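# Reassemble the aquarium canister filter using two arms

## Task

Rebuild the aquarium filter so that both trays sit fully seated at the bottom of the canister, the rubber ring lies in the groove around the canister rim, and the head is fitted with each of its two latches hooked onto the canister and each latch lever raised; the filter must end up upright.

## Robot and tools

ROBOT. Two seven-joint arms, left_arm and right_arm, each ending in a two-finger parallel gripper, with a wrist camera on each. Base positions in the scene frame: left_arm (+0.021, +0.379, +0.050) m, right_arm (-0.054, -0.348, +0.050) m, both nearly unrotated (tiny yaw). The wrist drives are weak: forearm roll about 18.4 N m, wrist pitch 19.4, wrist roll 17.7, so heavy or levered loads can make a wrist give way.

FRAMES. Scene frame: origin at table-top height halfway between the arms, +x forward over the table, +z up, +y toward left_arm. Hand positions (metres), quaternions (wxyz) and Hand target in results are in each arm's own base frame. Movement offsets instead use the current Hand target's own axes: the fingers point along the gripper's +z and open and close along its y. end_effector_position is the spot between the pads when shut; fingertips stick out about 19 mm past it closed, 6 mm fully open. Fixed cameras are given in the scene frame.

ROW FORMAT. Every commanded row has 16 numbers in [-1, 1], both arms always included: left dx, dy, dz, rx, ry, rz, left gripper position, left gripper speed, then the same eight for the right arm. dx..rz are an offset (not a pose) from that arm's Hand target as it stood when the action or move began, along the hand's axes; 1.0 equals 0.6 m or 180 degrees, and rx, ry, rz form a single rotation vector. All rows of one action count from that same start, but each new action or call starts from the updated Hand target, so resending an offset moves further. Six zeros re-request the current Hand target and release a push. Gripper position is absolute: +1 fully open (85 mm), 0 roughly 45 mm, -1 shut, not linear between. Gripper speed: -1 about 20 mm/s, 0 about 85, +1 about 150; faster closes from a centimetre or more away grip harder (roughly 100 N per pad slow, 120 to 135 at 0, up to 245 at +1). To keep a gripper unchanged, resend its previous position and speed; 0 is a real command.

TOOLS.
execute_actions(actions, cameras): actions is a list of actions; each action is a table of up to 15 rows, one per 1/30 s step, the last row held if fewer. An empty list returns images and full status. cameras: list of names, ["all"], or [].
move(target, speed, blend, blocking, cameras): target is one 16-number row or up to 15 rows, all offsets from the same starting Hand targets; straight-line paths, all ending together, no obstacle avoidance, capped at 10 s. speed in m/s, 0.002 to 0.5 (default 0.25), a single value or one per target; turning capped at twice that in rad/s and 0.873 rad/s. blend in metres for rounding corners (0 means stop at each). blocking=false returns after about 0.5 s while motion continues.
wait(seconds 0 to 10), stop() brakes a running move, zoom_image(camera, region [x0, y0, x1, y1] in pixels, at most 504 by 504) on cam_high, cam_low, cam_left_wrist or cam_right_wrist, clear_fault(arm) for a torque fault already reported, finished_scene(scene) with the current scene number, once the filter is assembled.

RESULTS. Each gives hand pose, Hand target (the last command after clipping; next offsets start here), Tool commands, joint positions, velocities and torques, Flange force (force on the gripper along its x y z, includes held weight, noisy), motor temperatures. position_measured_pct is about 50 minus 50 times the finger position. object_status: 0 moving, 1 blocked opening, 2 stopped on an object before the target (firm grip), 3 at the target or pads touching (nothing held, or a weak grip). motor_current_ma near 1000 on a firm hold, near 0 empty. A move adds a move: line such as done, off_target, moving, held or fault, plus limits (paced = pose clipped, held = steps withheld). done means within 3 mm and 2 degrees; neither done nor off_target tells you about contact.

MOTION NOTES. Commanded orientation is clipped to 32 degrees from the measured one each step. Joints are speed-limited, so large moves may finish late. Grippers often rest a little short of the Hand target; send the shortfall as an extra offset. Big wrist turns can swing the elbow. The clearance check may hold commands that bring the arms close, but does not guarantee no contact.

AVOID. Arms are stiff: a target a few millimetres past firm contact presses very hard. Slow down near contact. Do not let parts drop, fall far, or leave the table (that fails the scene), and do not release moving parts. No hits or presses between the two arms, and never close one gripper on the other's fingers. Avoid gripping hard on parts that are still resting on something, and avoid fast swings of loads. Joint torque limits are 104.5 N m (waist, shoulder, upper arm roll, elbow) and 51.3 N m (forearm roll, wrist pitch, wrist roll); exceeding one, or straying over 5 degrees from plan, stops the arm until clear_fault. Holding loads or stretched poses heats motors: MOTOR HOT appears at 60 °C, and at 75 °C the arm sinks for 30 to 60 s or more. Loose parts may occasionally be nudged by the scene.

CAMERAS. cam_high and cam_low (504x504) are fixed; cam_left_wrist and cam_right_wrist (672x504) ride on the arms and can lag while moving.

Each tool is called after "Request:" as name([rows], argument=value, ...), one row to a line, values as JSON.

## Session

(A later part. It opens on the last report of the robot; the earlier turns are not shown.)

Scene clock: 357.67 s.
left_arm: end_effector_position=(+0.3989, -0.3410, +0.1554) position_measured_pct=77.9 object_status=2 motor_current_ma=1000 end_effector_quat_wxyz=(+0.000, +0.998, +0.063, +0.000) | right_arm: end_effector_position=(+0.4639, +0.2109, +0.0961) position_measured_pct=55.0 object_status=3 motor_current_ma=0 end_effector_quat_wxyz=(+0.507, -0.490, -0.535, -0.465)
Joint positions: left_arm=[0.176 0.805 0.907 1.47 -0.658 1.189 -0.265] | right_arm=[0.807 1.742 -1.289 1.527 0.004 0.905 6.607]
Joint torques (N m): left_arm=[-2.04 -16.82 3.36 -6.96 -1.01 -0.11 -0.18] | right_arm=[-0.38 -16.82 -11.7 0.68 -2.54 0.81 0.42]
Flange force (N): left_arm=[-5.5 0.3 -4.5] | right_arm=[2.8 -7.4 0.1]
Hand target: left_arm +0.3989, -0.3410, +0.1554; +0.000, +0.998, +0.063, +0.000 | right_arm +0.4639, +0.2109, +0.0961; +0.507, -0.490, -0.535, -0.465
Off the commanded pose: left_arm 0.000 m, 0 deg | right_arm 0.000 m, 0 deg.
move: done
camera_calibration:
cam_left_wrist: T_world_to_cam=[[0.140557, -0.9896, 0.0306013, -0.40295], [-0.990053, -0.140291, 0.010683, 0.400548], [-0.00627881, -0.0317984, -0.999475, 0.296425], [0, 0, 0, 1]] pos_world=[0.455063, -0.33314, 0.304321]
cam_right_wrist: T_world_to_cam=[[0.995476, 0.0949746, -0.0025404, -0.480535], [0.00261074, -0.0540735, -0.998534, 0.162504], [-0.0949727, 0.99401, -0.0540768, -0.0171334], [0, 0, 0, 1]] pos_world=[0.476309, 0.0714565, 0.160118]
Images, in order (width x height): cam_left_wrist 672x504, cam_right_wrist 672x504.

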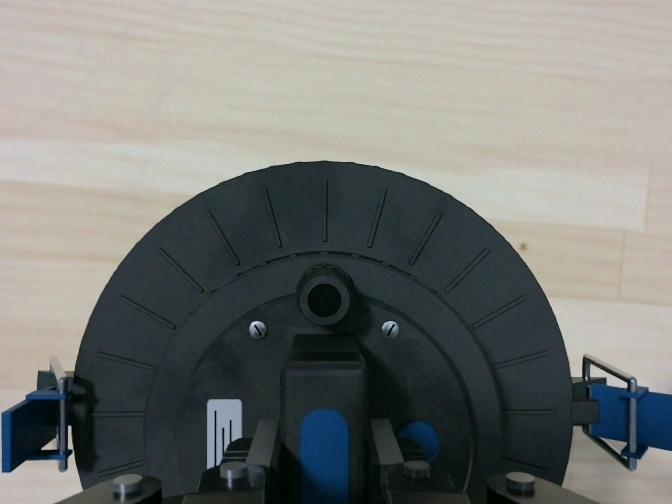

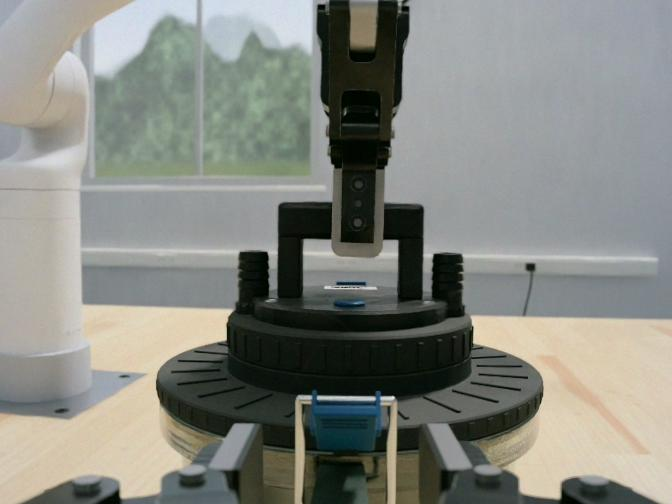

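Request:
move([
  [0.0, 0.0, 0, 0,0,0, -1, -0.6, -0.032,0.0025,0.018,0,0,0,-1,0],
], speed=0.06, cameras=["cam_left_wrist","cam_right_wrist"])

Request:
zoom_image(camera="cam_right_wrist", region=[240, 320, 450, 504])

Scene clock: 359.40 s.
left_arm: end_effector_position=(+0.3989, -0.3410, +0.1554) position_measured_pct=77.9 object_status=2 motor_current_ma=1000 end_effector_quat_wxyz=(+0.000, +0.998, +0.063, +0.000) | right_arm: end_effector_position=(+0.4645, +0.2207, +0.0764) position_measured_pct=98.7 object_status=0 motor_current_ma=480 end_effector_quat_wxyz=(+0.507, -0.490, -0.535, -0.465)
Joint positions: left_arm=[0.176 0.805 0.907 1.47 -0.658 1.189 -0.265] | right_arm=[0.785 1.778 -1.277 1.505 0.017 0.896 6.63]
Joint torques (N m): left_arm=[-2.06 -16.75 3.34 -6.95 -1.03 -0.09 -0.16] | right_arm=[-0.4 -17.04 -11.48 0.99 -2.55 0.87 0.64]
Flange force (N): left_arm=[-5.6 0.2 -4.6] | right_arm=[3.2 -7.5 0.1]
Hand target: left_arm +0.3989, -0.3410, +0.1554; +0.000, +0.998, +0.063, +0.000 | right_arm +0.4645, +0.2207, +0.0763; +0.507, -0.490, -0.535, -0.465
Off the commanded pose: left_arm 0.000 m, 0 deg | right_arm 0.000 m, 0 deg.
move: done
camera_calibration:
cam_left_wrist: T_world_to_cam=[[0.140557, -0.9896, 0.0306013, -0.40295], [-0.990053, -0.140291, 0.010683, 0.400548], [-0.00627881, -0.0317984, -0.999475, 0.296425], [0, 0, 0, 1]] pos_world=[0.455063, -0.33314, 0.304321]
cam_right_wrist: T_world_to_cam=[[0.995467, 0.0950728, -0.00255677, -0.482223], [0.00259975, -0.0540742, -0.998534, 0.143372], [-0.0950716, 0.994001, -0.0540762, -0.027925], [0, 0, 0, 1]] pos_world=[0.477009, 0.0813564, 0.140418]
Images, in order (width x height): cam_left_wrist 672x504, cam_right_wrist 672x504.

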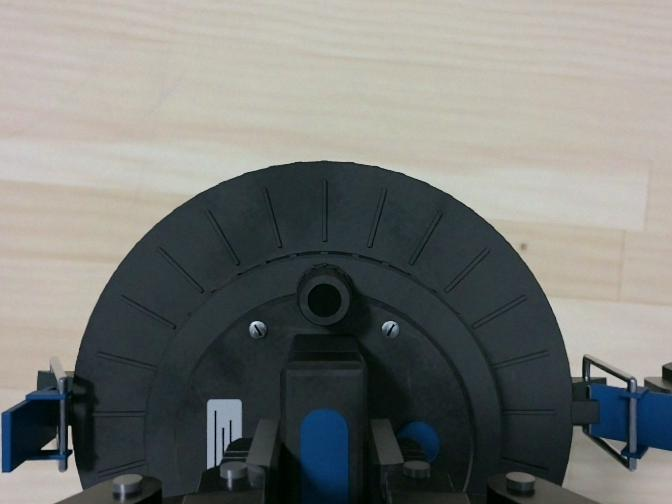

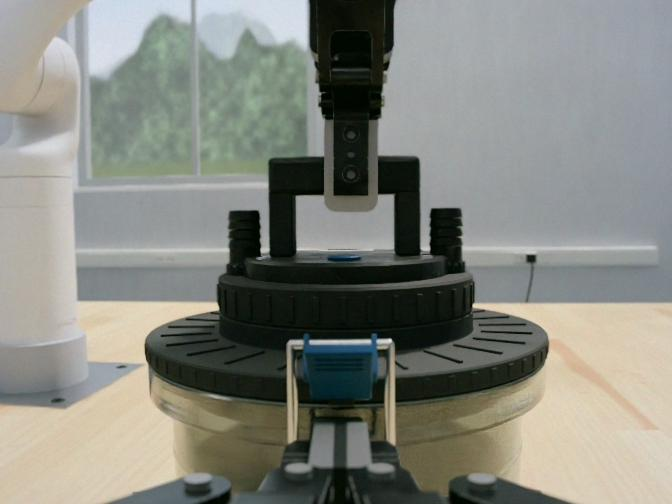

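Scaled by 2.400.

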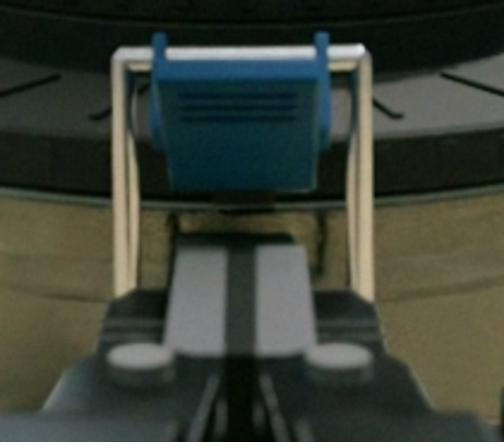

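Request:
move([
  [0.0, 0.0, 0.002, 0,0,0, -1, -0.6, 0,0,0.0233,0,0,0,-1,0],
  [0.0, 0.0, 0.002, 0,0,0, -1, -0.6, 0.0137,0,0.0233,0,0,0,-1,0],
], speed=0.04, cameras=["cam_left_wrist","cam_right_wrist"])

Request:
zoom_image(camera="cam_right_wrist", region=[240, 320, 450, 504])

Scene clock: 361.10 s.
left_arm: end_effector_position=(+0.3989, -0.3410, +0.1542) position_measured_pct=77.9 object_status=2 motor_current_ma=1000 end_effector_quat_wxyz=(+0.000, +0.998, +0.063, +0.000) | right_arm: end_effector_position=(+0.4633, +0.2351, +0.0838) position_measured_pct=98.7 object_status=3 motor_current_ma=1000 end_effector_quat_wxyz=(+0.507, -0.490, -0.535, -0.465)
Joint positions: left_arm=[0.176 0.806 0.906 1.472 -0.659 1.186 -0.263] | right_arm=[0.766 1.771 -1.287 1.529 0.011 0.856 6.62]
Joint torques (N m): left_arm=[-1.41 -8.11 0.44 -2.09 -0.67 -0.09 -0.28] | right_arm=[-0.5 -17.04 -11.91 1.06 -2.52 0.81 0.4]
Flange force (N): left_arm=[-4.0 0.4 -23.5] | right_arm=[2.1 -7.5 -0.5]
Hand target: left_arm +0.3989, -0.3410, +0.1542; +0.000, +0.998, +0.063, +0.000 | right_arm +0.4633, +0.2351, +0.0838; +0.507, -0.490, -0.535, -0.465
Off the commanded pose: left_arm 0.000 m, 0 deg | right_arm 0.000 m, 0 deg.
move: done
camera_calibration:
cam_left_wrist: T_world_to_cam=[[0.140556, -0.989603, 0.0305023, -0.402884], [-0.990053, -0.140291, 0.010669, 0.400565], [-0.00627885, -0.0316985, -0.999478, 0.29526], [0, 0, 0, 1]] pos_world=[0.455063, -0.33314, 0.303121]
cam_right_wrist: T_world_to_cam=[[0.995476, 0.0949746, -0.0025404, -0.482267], [0.00261074, -0.0540735, -0.998534, 0.151532], [-0.0949727, 0.99401, -0.0540768, -0.0419106], [0, 0, 0, 1]] pos_world=[0.475709, 0.0956565, 0.147818]
Images, in order (width x height): cam_left_wrist 672x504, cam_right_wrist 672x504.

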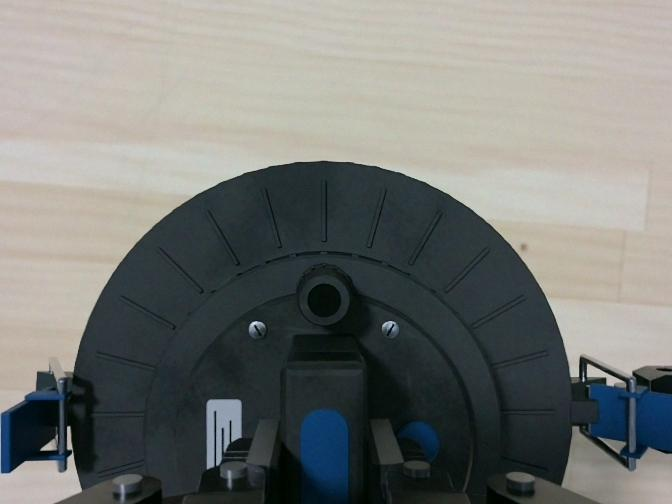

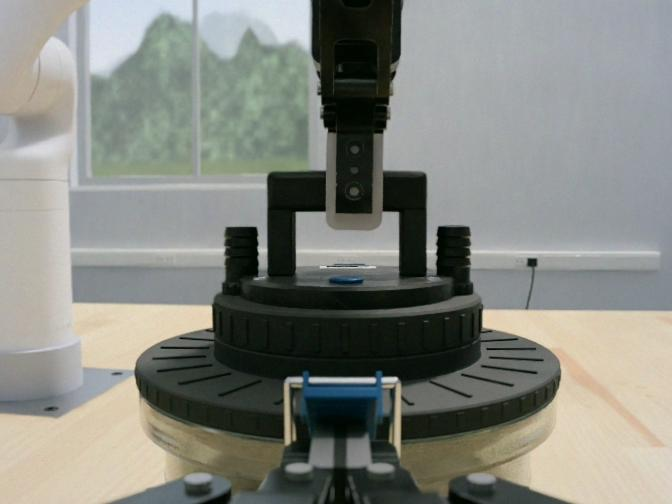

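Scaled by 2.400.

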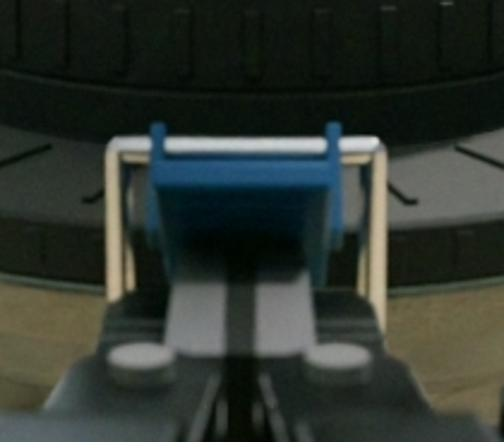

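Request:
move([
  [0.0, 0.0, 0.0, 0,0,0, -1, -0.6, 0.0105,-0.001,0.0067,0,0,0,-1,0],
  [0.0, 0.0, 0.0, 0,0,0, -1, -0.6, 0.0171,-0.001,0.0145,0,0,0,-1,0],
], speed=0.03, blend=0.001, cameras=["cam_left_wrist","cam_right_wrist"])

Request:
zoom_image(camera="cam_right_wrist", region=[240, 320, 450, 504])

Request:
zoom_image(camera="cam_left_wrist", region=[540, 320, 672, 480])

Scene clock: 362.57 s.
left_arm: end_effector_position=(+0.3989, -0.3410, +0.1542) position_measured_pct=77.9 object_status=2 motor_current_ma=1000 end_effector_quat_wxyz=(+0.000, +0.998, +0.063, +0.000) | right_arm: end_effector_position=(+0.4618, +0.2442, +0.0936) position_measured_pct=98.7 object_status=3 motor_current_ma=1000 end_effector_quat_wxyz=(+0.507, -0.490, -0.535, -0.465)
Joint positions: left_arm=[0.176 0.806 0.906 1.472 -0.659 1.186 -0.263] | right_arm=[0.755 1.757 -1.297 1.552 0.004 0.826 6.608]
Joint torques (N m): left_arm=[1.8 -9.21 3.86 -3.73 0.42 -1.7 -0.21] | right_arm=[-5.23 -16.46 -16.12 4.82 -4.12 1.76 0.44]
Flange force (N): left_arm=[-2.2 -6.8 -20.5] | right_arm=[-5.7 -6.5 -10.0]
Hand target: left_arm +0.3989, -0.3410, +0.1542; +0.000, +0.998, +0.063, +0.000 | right_arm +0.4618, +0.2442, +0.0936; +0.507, -0.490, -0.535, -0.465
Off the commanded pose: left_arm 0.000 m, 0 deg | right_arm 0.000 m, 0 deg.
move: done
camera_calibration:
cam_left_wrist: T_world_to_cam=[[0.140558, -0.989602, 0.0305023, -0.402885], [-0.990052, -0.140294, 0.010669, 0.400565], [-0.00627883, -0.0316985, -0.999478, 0.29526], [0, 0, 0, 1]] pos_world=[0.455063, -0.33314, 0.303121]
cam_right_wrist: T_world_to_cam=[[0.995476, 0.0949748, -0.00254082, -0.481713], [0.00260086, -0.0539743, -0.998539, 0.161809], [-0.0949732, 0.994015, -0.0539772, -0.050575], [0, 0, 0, 1]] pos_world=[0.474309, 0.104756, 0.157619]
Images, in order (width x height): cam_left_wrist 672x504, cam_right_wrist 672x504.

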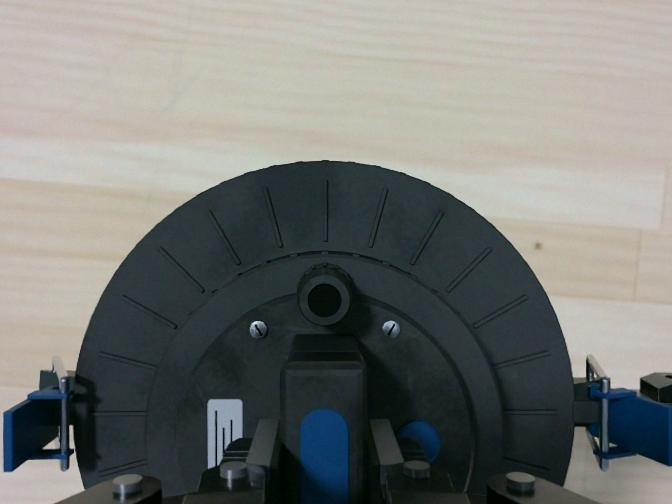

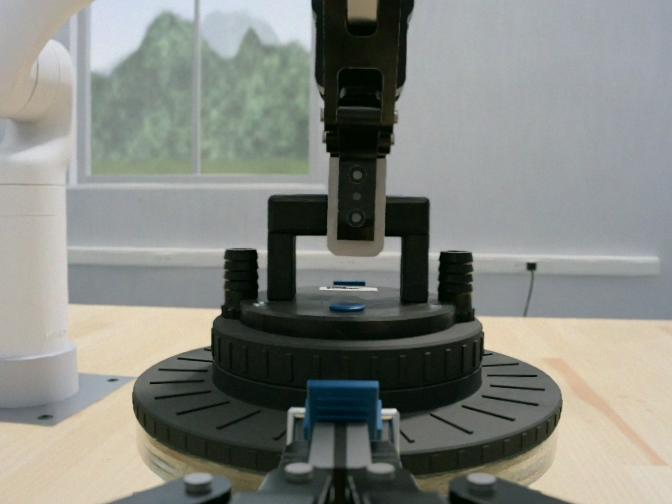

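Scaled by 2.400.

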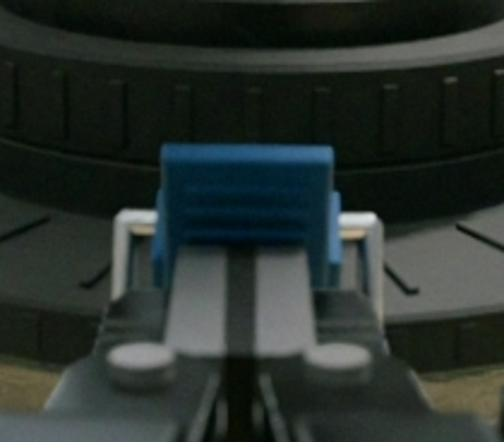

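Scaled by 3.150.

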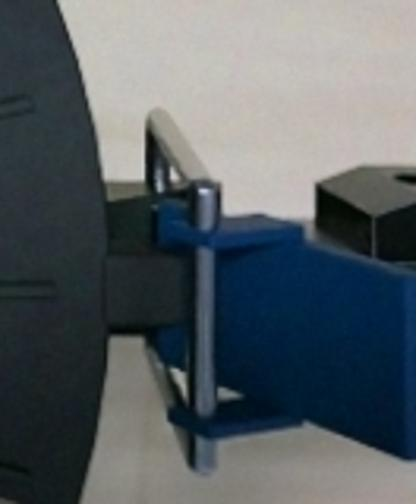

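Request:
move([
  [0.0, 0.0, 0.0, 0,0,0, -1, -0.6, 0.004,0,0.006,0,0,0,-1,0],
  [0.0, 0.0, 0.0, 0,0,0, -1, -0.6, 0.005,0,0.014,0,0,0,-1,0],
], speed=0.03, blend=0.001, cameras=["cam_left_wrist","cam_right_wrist"])

Request:
zoom_image(camera="cam_right_wrist", region=[240, 320, 450, 504])

Request:
zoom_image(camera="cam_left_wrist", region=[540, 320, 672, 480])

Scene clock: 363.80 s.
left_arm: end_effector_position=(+0.3990, -0.3410, +0.1542) position_measured_pct=77.9 object_status=2 motor_current_ma=1000 end_effector_quat_wxyz=(+0.000, +0.998, +0.063, +0.000) | right_arm: end_effector_position=(+0.4612, +0.2526, +0.0962) position_measured_pct=98.7 object_status=3 motor_current_ma=1000 end_effector_quat_wxyz=(+0.507, -0.490, -0.535, -0.465)
Joint positions: left_arm=[0.176 0.806 0.906 1.472 -0.659 1.186 -0.263] | right_arm=[0.742 1.756 -1.302 1.562 0.001 0.804 6.605]
Joint torques (N m): left_arm=[4.77 -7.72 6.07 -6.29 0.29 -5.4 -0.28] | right_arm=[-11.65 -13.64 -13.24 6.24 -2.79 1.07 0.41]
Flange force (N): left_arm=[-4.6 -17.6 -25.9] | right_arm=[0.7 -8.5 -23.5]
Hand target: left_arm +0.3989, -0.3410, +0.1542; +0.000, +0.998, +0.063, +0.000 | right_arm +0.4611, +0.2527, +0.0962; +0.507, -0.490, -0.535, -0.465
Off the commanded pose: left_arm 0.000 m, 0 deg | right_arm 0.000 m, 0 deg.
move: done
camera_calibration:
cam_left_wrist: T_world_to_cam=[[0.140654, -0.989589, 0.0305008, -0.402938], [-0.990039, -0.140389, 0.0106713, 0.400625], [-0.00627819, -0.0316979, -0.999478, 0.295261], [0, 0, 0, 1]] pos_world=[0.455163, -0.33314, 0.303121]
cam_right_wrist: T_world_to_cam=[[0.995496, 0.0947727, -0.00243695, -0.481811], [0.00271152, -0.0541578, -0.998529, 0.164826], [-0.0947652, 0.994025, -0.0541708, -0.0589197], [0, 0, 0, 1]] pos_world=[0.47361, 0.113157, 0.160218]
Images, in order (width x height): cam_left_wrist 672x504, cam_right_wrist 672x504.

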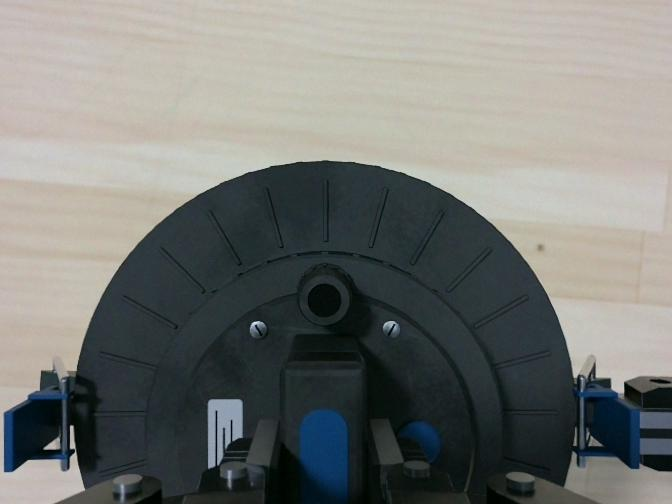

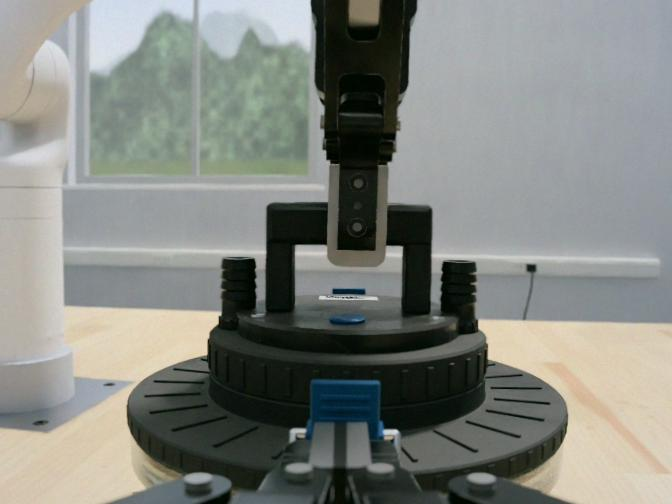

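Scaled by 2.400.

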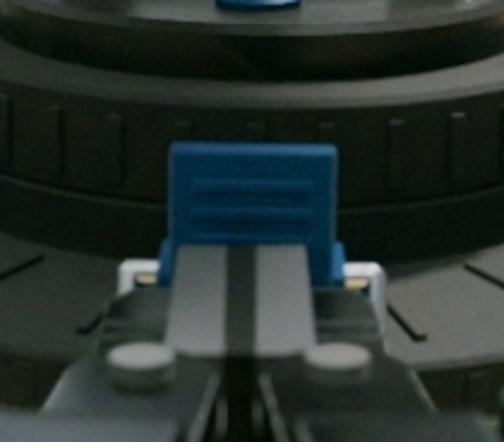

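Scaled by 3.150.

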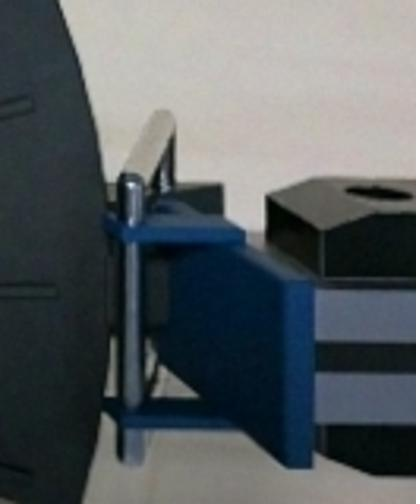

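Request:
move([
  [0.0, 0.0, 0.0, 0,0,0, -1, -0.6, 0.0,0,-0.08,0,0,0,-1,0],
  [0.0, 0.0, 0.0, 0,0,0, -1, -0.6, 0.0,0,-0.12,0,0,0,1,0],
], speed=0.1, blend=0.001, cameras=["all"])

Request:
zoom_image(camera="cam_right_wrist", region=[240, 320, 450, 504])

Request:
zoom_image(camera="cam_left_wrist", region=[540, 320, 672, 480])

Scene clock: 368.53 s.
left_arm: end_effector_position=(+0.3989, -0.3410, +0.1542) position_measured_pct=77.9 object_status=2 motor_current_ma=1000 end_effector_quat_wxyz=(+0.000, +0.998, +0.063, +0.000) | right_arm: end_effector_position=(+0.4674, +0.1811, +0.0999) position_measured_pct=0.0 object_status=0 motor_current_ma=0 end_effector_quat_wxyz=(+0.507, -0.490, -0.535, -0.465)
Joint positions: left_arm=[0.176 0.806 0.906 1.472 -0.659 1.186 -0.263] | right_arm=[0.847 1.727 -1.286 1.493 0.003 0.981 6.603]
Joint torques (N m): left_arm=[0.47 -9.41 2.58 -3.09 -0.08 -0.76 -0.1] | right_arm=[-0.4 -17.15 -11.54 0.46 -2.64 0.78 0.43]
Flange force (N): left_arm=[-2.3 -3.5 -20.4] | right_arm=[2.8 -7.4 0.6]
Hand target: left_arm +0.3989, -0.3410, +0.1542; +0.000, +0.998, +0.063, +0.000 | right_arm +0.4674, +0.1811, +0.0999; +0.507, -0.490, -0.535, -0.465
Off the commanded pose: left_arm 0.000 m, 0 deg | right_arm 0.000 m, 0 deg.
move: done
camera_calibration:
cam_left_wrist: T_world_to_cam=[[0.140557, -0.9896, 0.0306013, -0.402913], [-0.990053, -0.140291, 0.010683, 0.400561], [-0.00627881, -0.0317984, -0.999475, 0.295226], [0, 0, 0, 1]] pos_world=[0.455063, -0.33314, 0.303121]
cam_right_wrist: T_world_to_cam=[[0.995467, 0.0950734, -0.00254688, -0.481177], [0.00260961, -0.0540732, -0.998534, 0.164778], [-0.0950717, 0.994001, -0.0540762, 0.0130793], [0, 0, 0, 1]] pos_world=[0.479809, 0.0416564, 0.164018]

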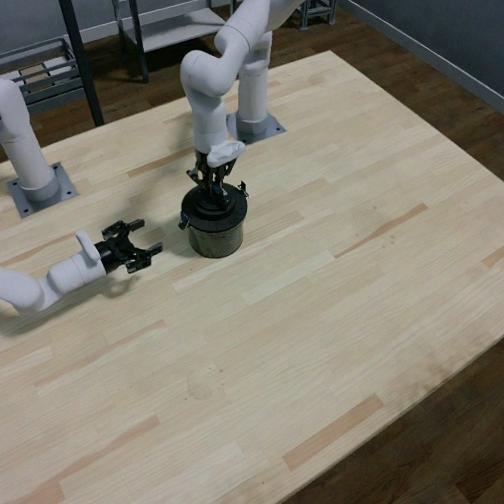

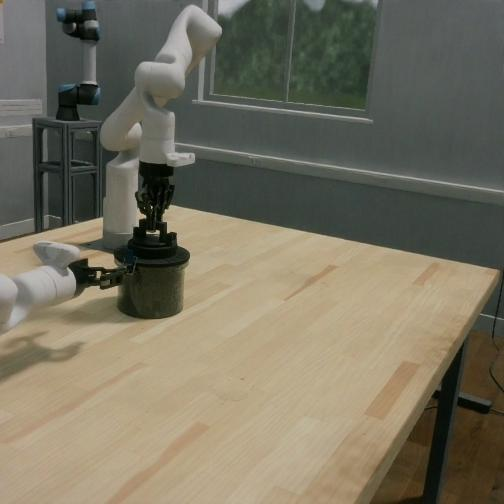

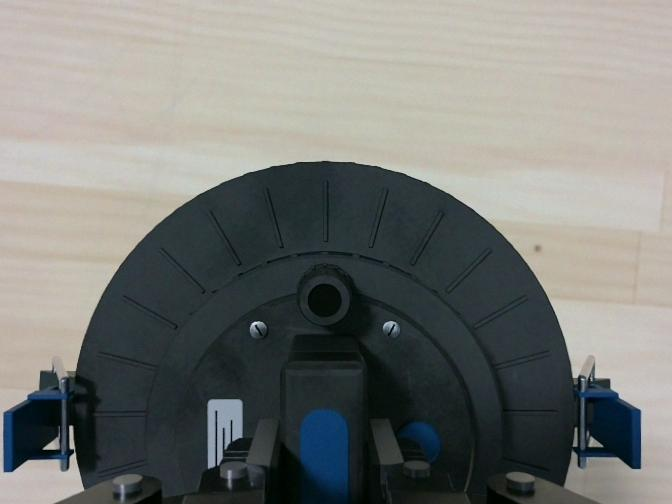

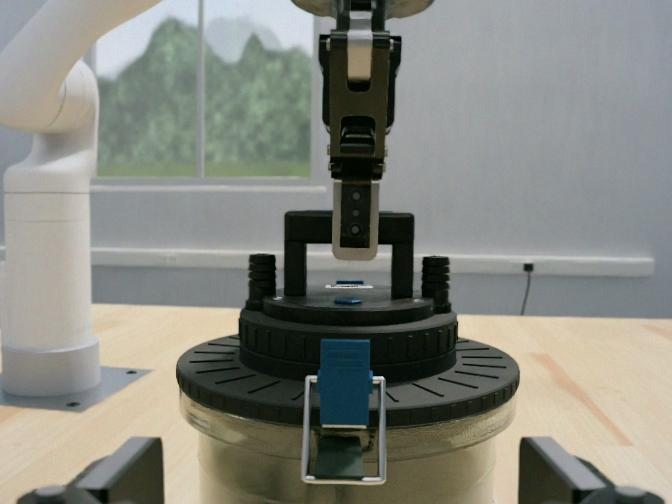

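Scaled by 2.400.

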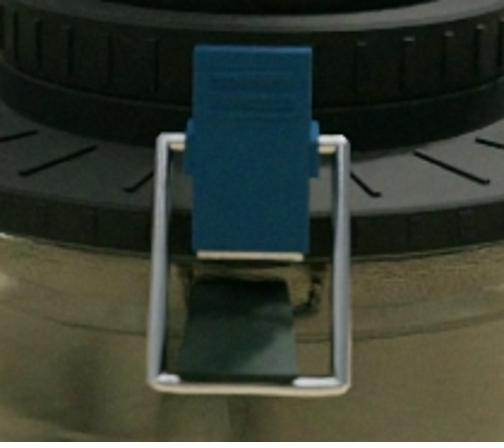

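Scaled by 3.150.

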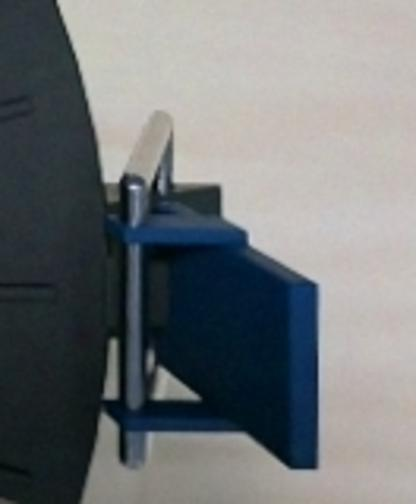

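Request:
move([
  [0.0, 0.0, -0.002, 0,0,0, -0.25, -0.6, 0.0,0,0,0,0,0,1,0],
  [0.0, 0.0, -0.22, 0,0,0, -0.25, -0.6, 0.0,0,0,0,0,0,1,0],
], speed=0.12, cameras=["all"])

Request:
zoom_image(camera="cam_right_wrist", region=[170, 200, 530, 504])

Request:
zoom_image(camera="cam_low", region=[90, 200, 210, 330])

Scene clock: 371.27 s.
left_arm: end_effector_position=(+0.3989, -0.3410, +0.2862) position_measured_pct=62.3 object_status=3 motor_current_ma=0 end_effector_quat_wxyz=(+0.000, +0.998, +0.063, +0.000) | right_arm: end_effector_position=(+0.4674, +0.1811, +0.0999) position_measured_pct=0.0 object_status=3 motor_current_ma=0 end_effector_quat_wxyz=(+0.507, -0.490, -0.535, -0.465)
Joint positions: left_arm=[0.18 0.685 0.98 1.219 -0.554 1.507 -0.369] | right_arm=[0.847 1.727 -1.286 1.493 0.003 0.981 6.603]
Joint torques (N m): left_arm=[-0.27 -19.19 5.7 -8.86 0.16 -0.17 -0.22] | right_arm=[-0.41 -17.15 -11.54 0.43 -2.62 0.78 0.42]
Flange force (N): left_arm=[-1.4 -0.1 3.4] | right_arm=[2.9 -7.5 0.6]
Hand target: left_arm +0.3989, -0.3410, +0.2862; +0.000, +0.998, +0.063, +0.000 | right_arm +0.4674, +0.1811, +0.0999; +0.507, -0.490, -0.535, -0.465
Off the commanded pose: left_arm 0.000 m, 0 deg | right_arm 0.000 m, 0 deg.
move: done
camera_calibration:
cam_left_wrist: T_world_to_cam=[[0.140557, -0.9896, 0.0306013, -0.406953], [-0.990053, -0.140291, 0.010683, 0.399151], [-0.00627881, -0.0317984, -0.999475, 0.427156], [0, 0, 0, 1]] pos_world=[0.455063, -0.33314, 0.435121]
cam_right_wrist: T_world_to_cam=[[0.995467, 0.0950734, -0.00254688, -0.481177], [0.00260961, -0.0540732, -0.998534, 0.164778], [-0.0950717, 0.994001, -0.0540762, 0.0130793], [0, 0, 0, 1]] pos_world=[0.479809, 0.0416564, 0.164018]

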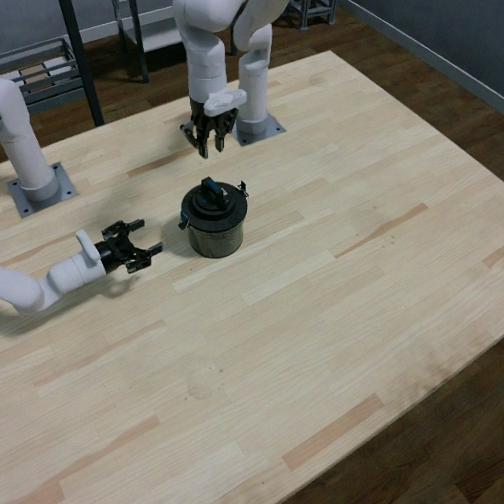

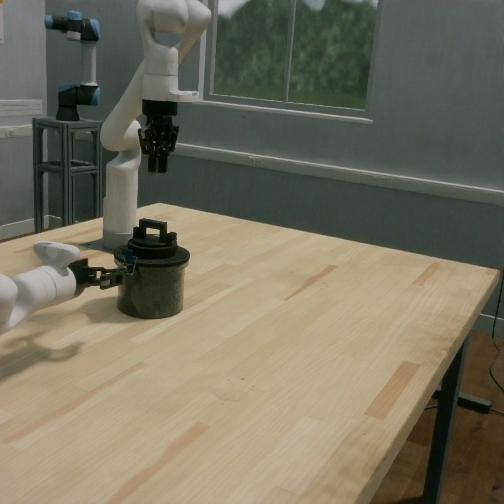

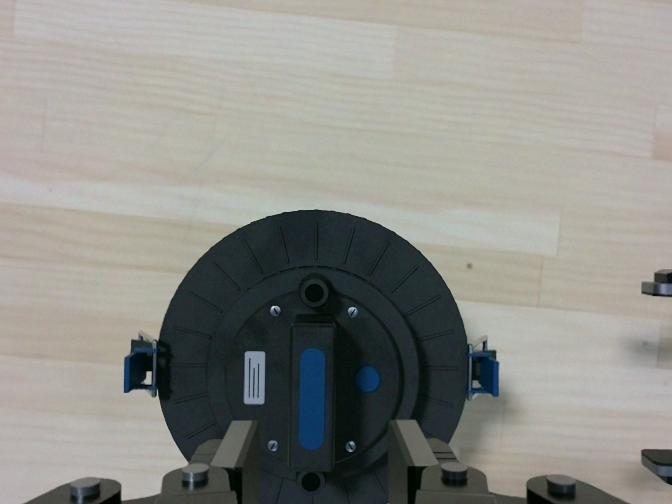

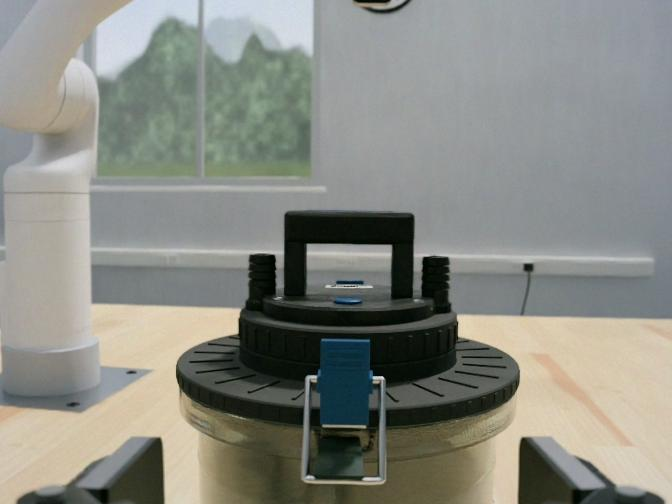

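Scaled by 1.400.

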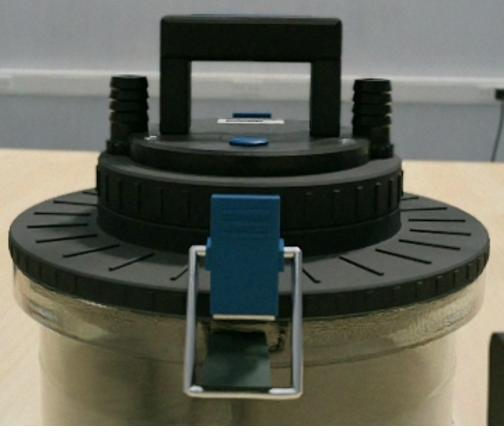

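Scaled by 3.877.

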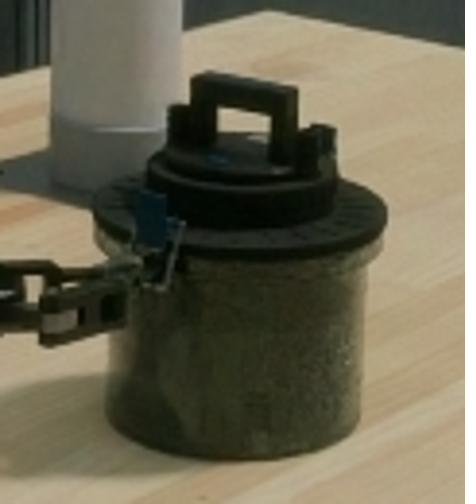

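Request:
finished_scene(scene=1)

The scene is finished: the task was done.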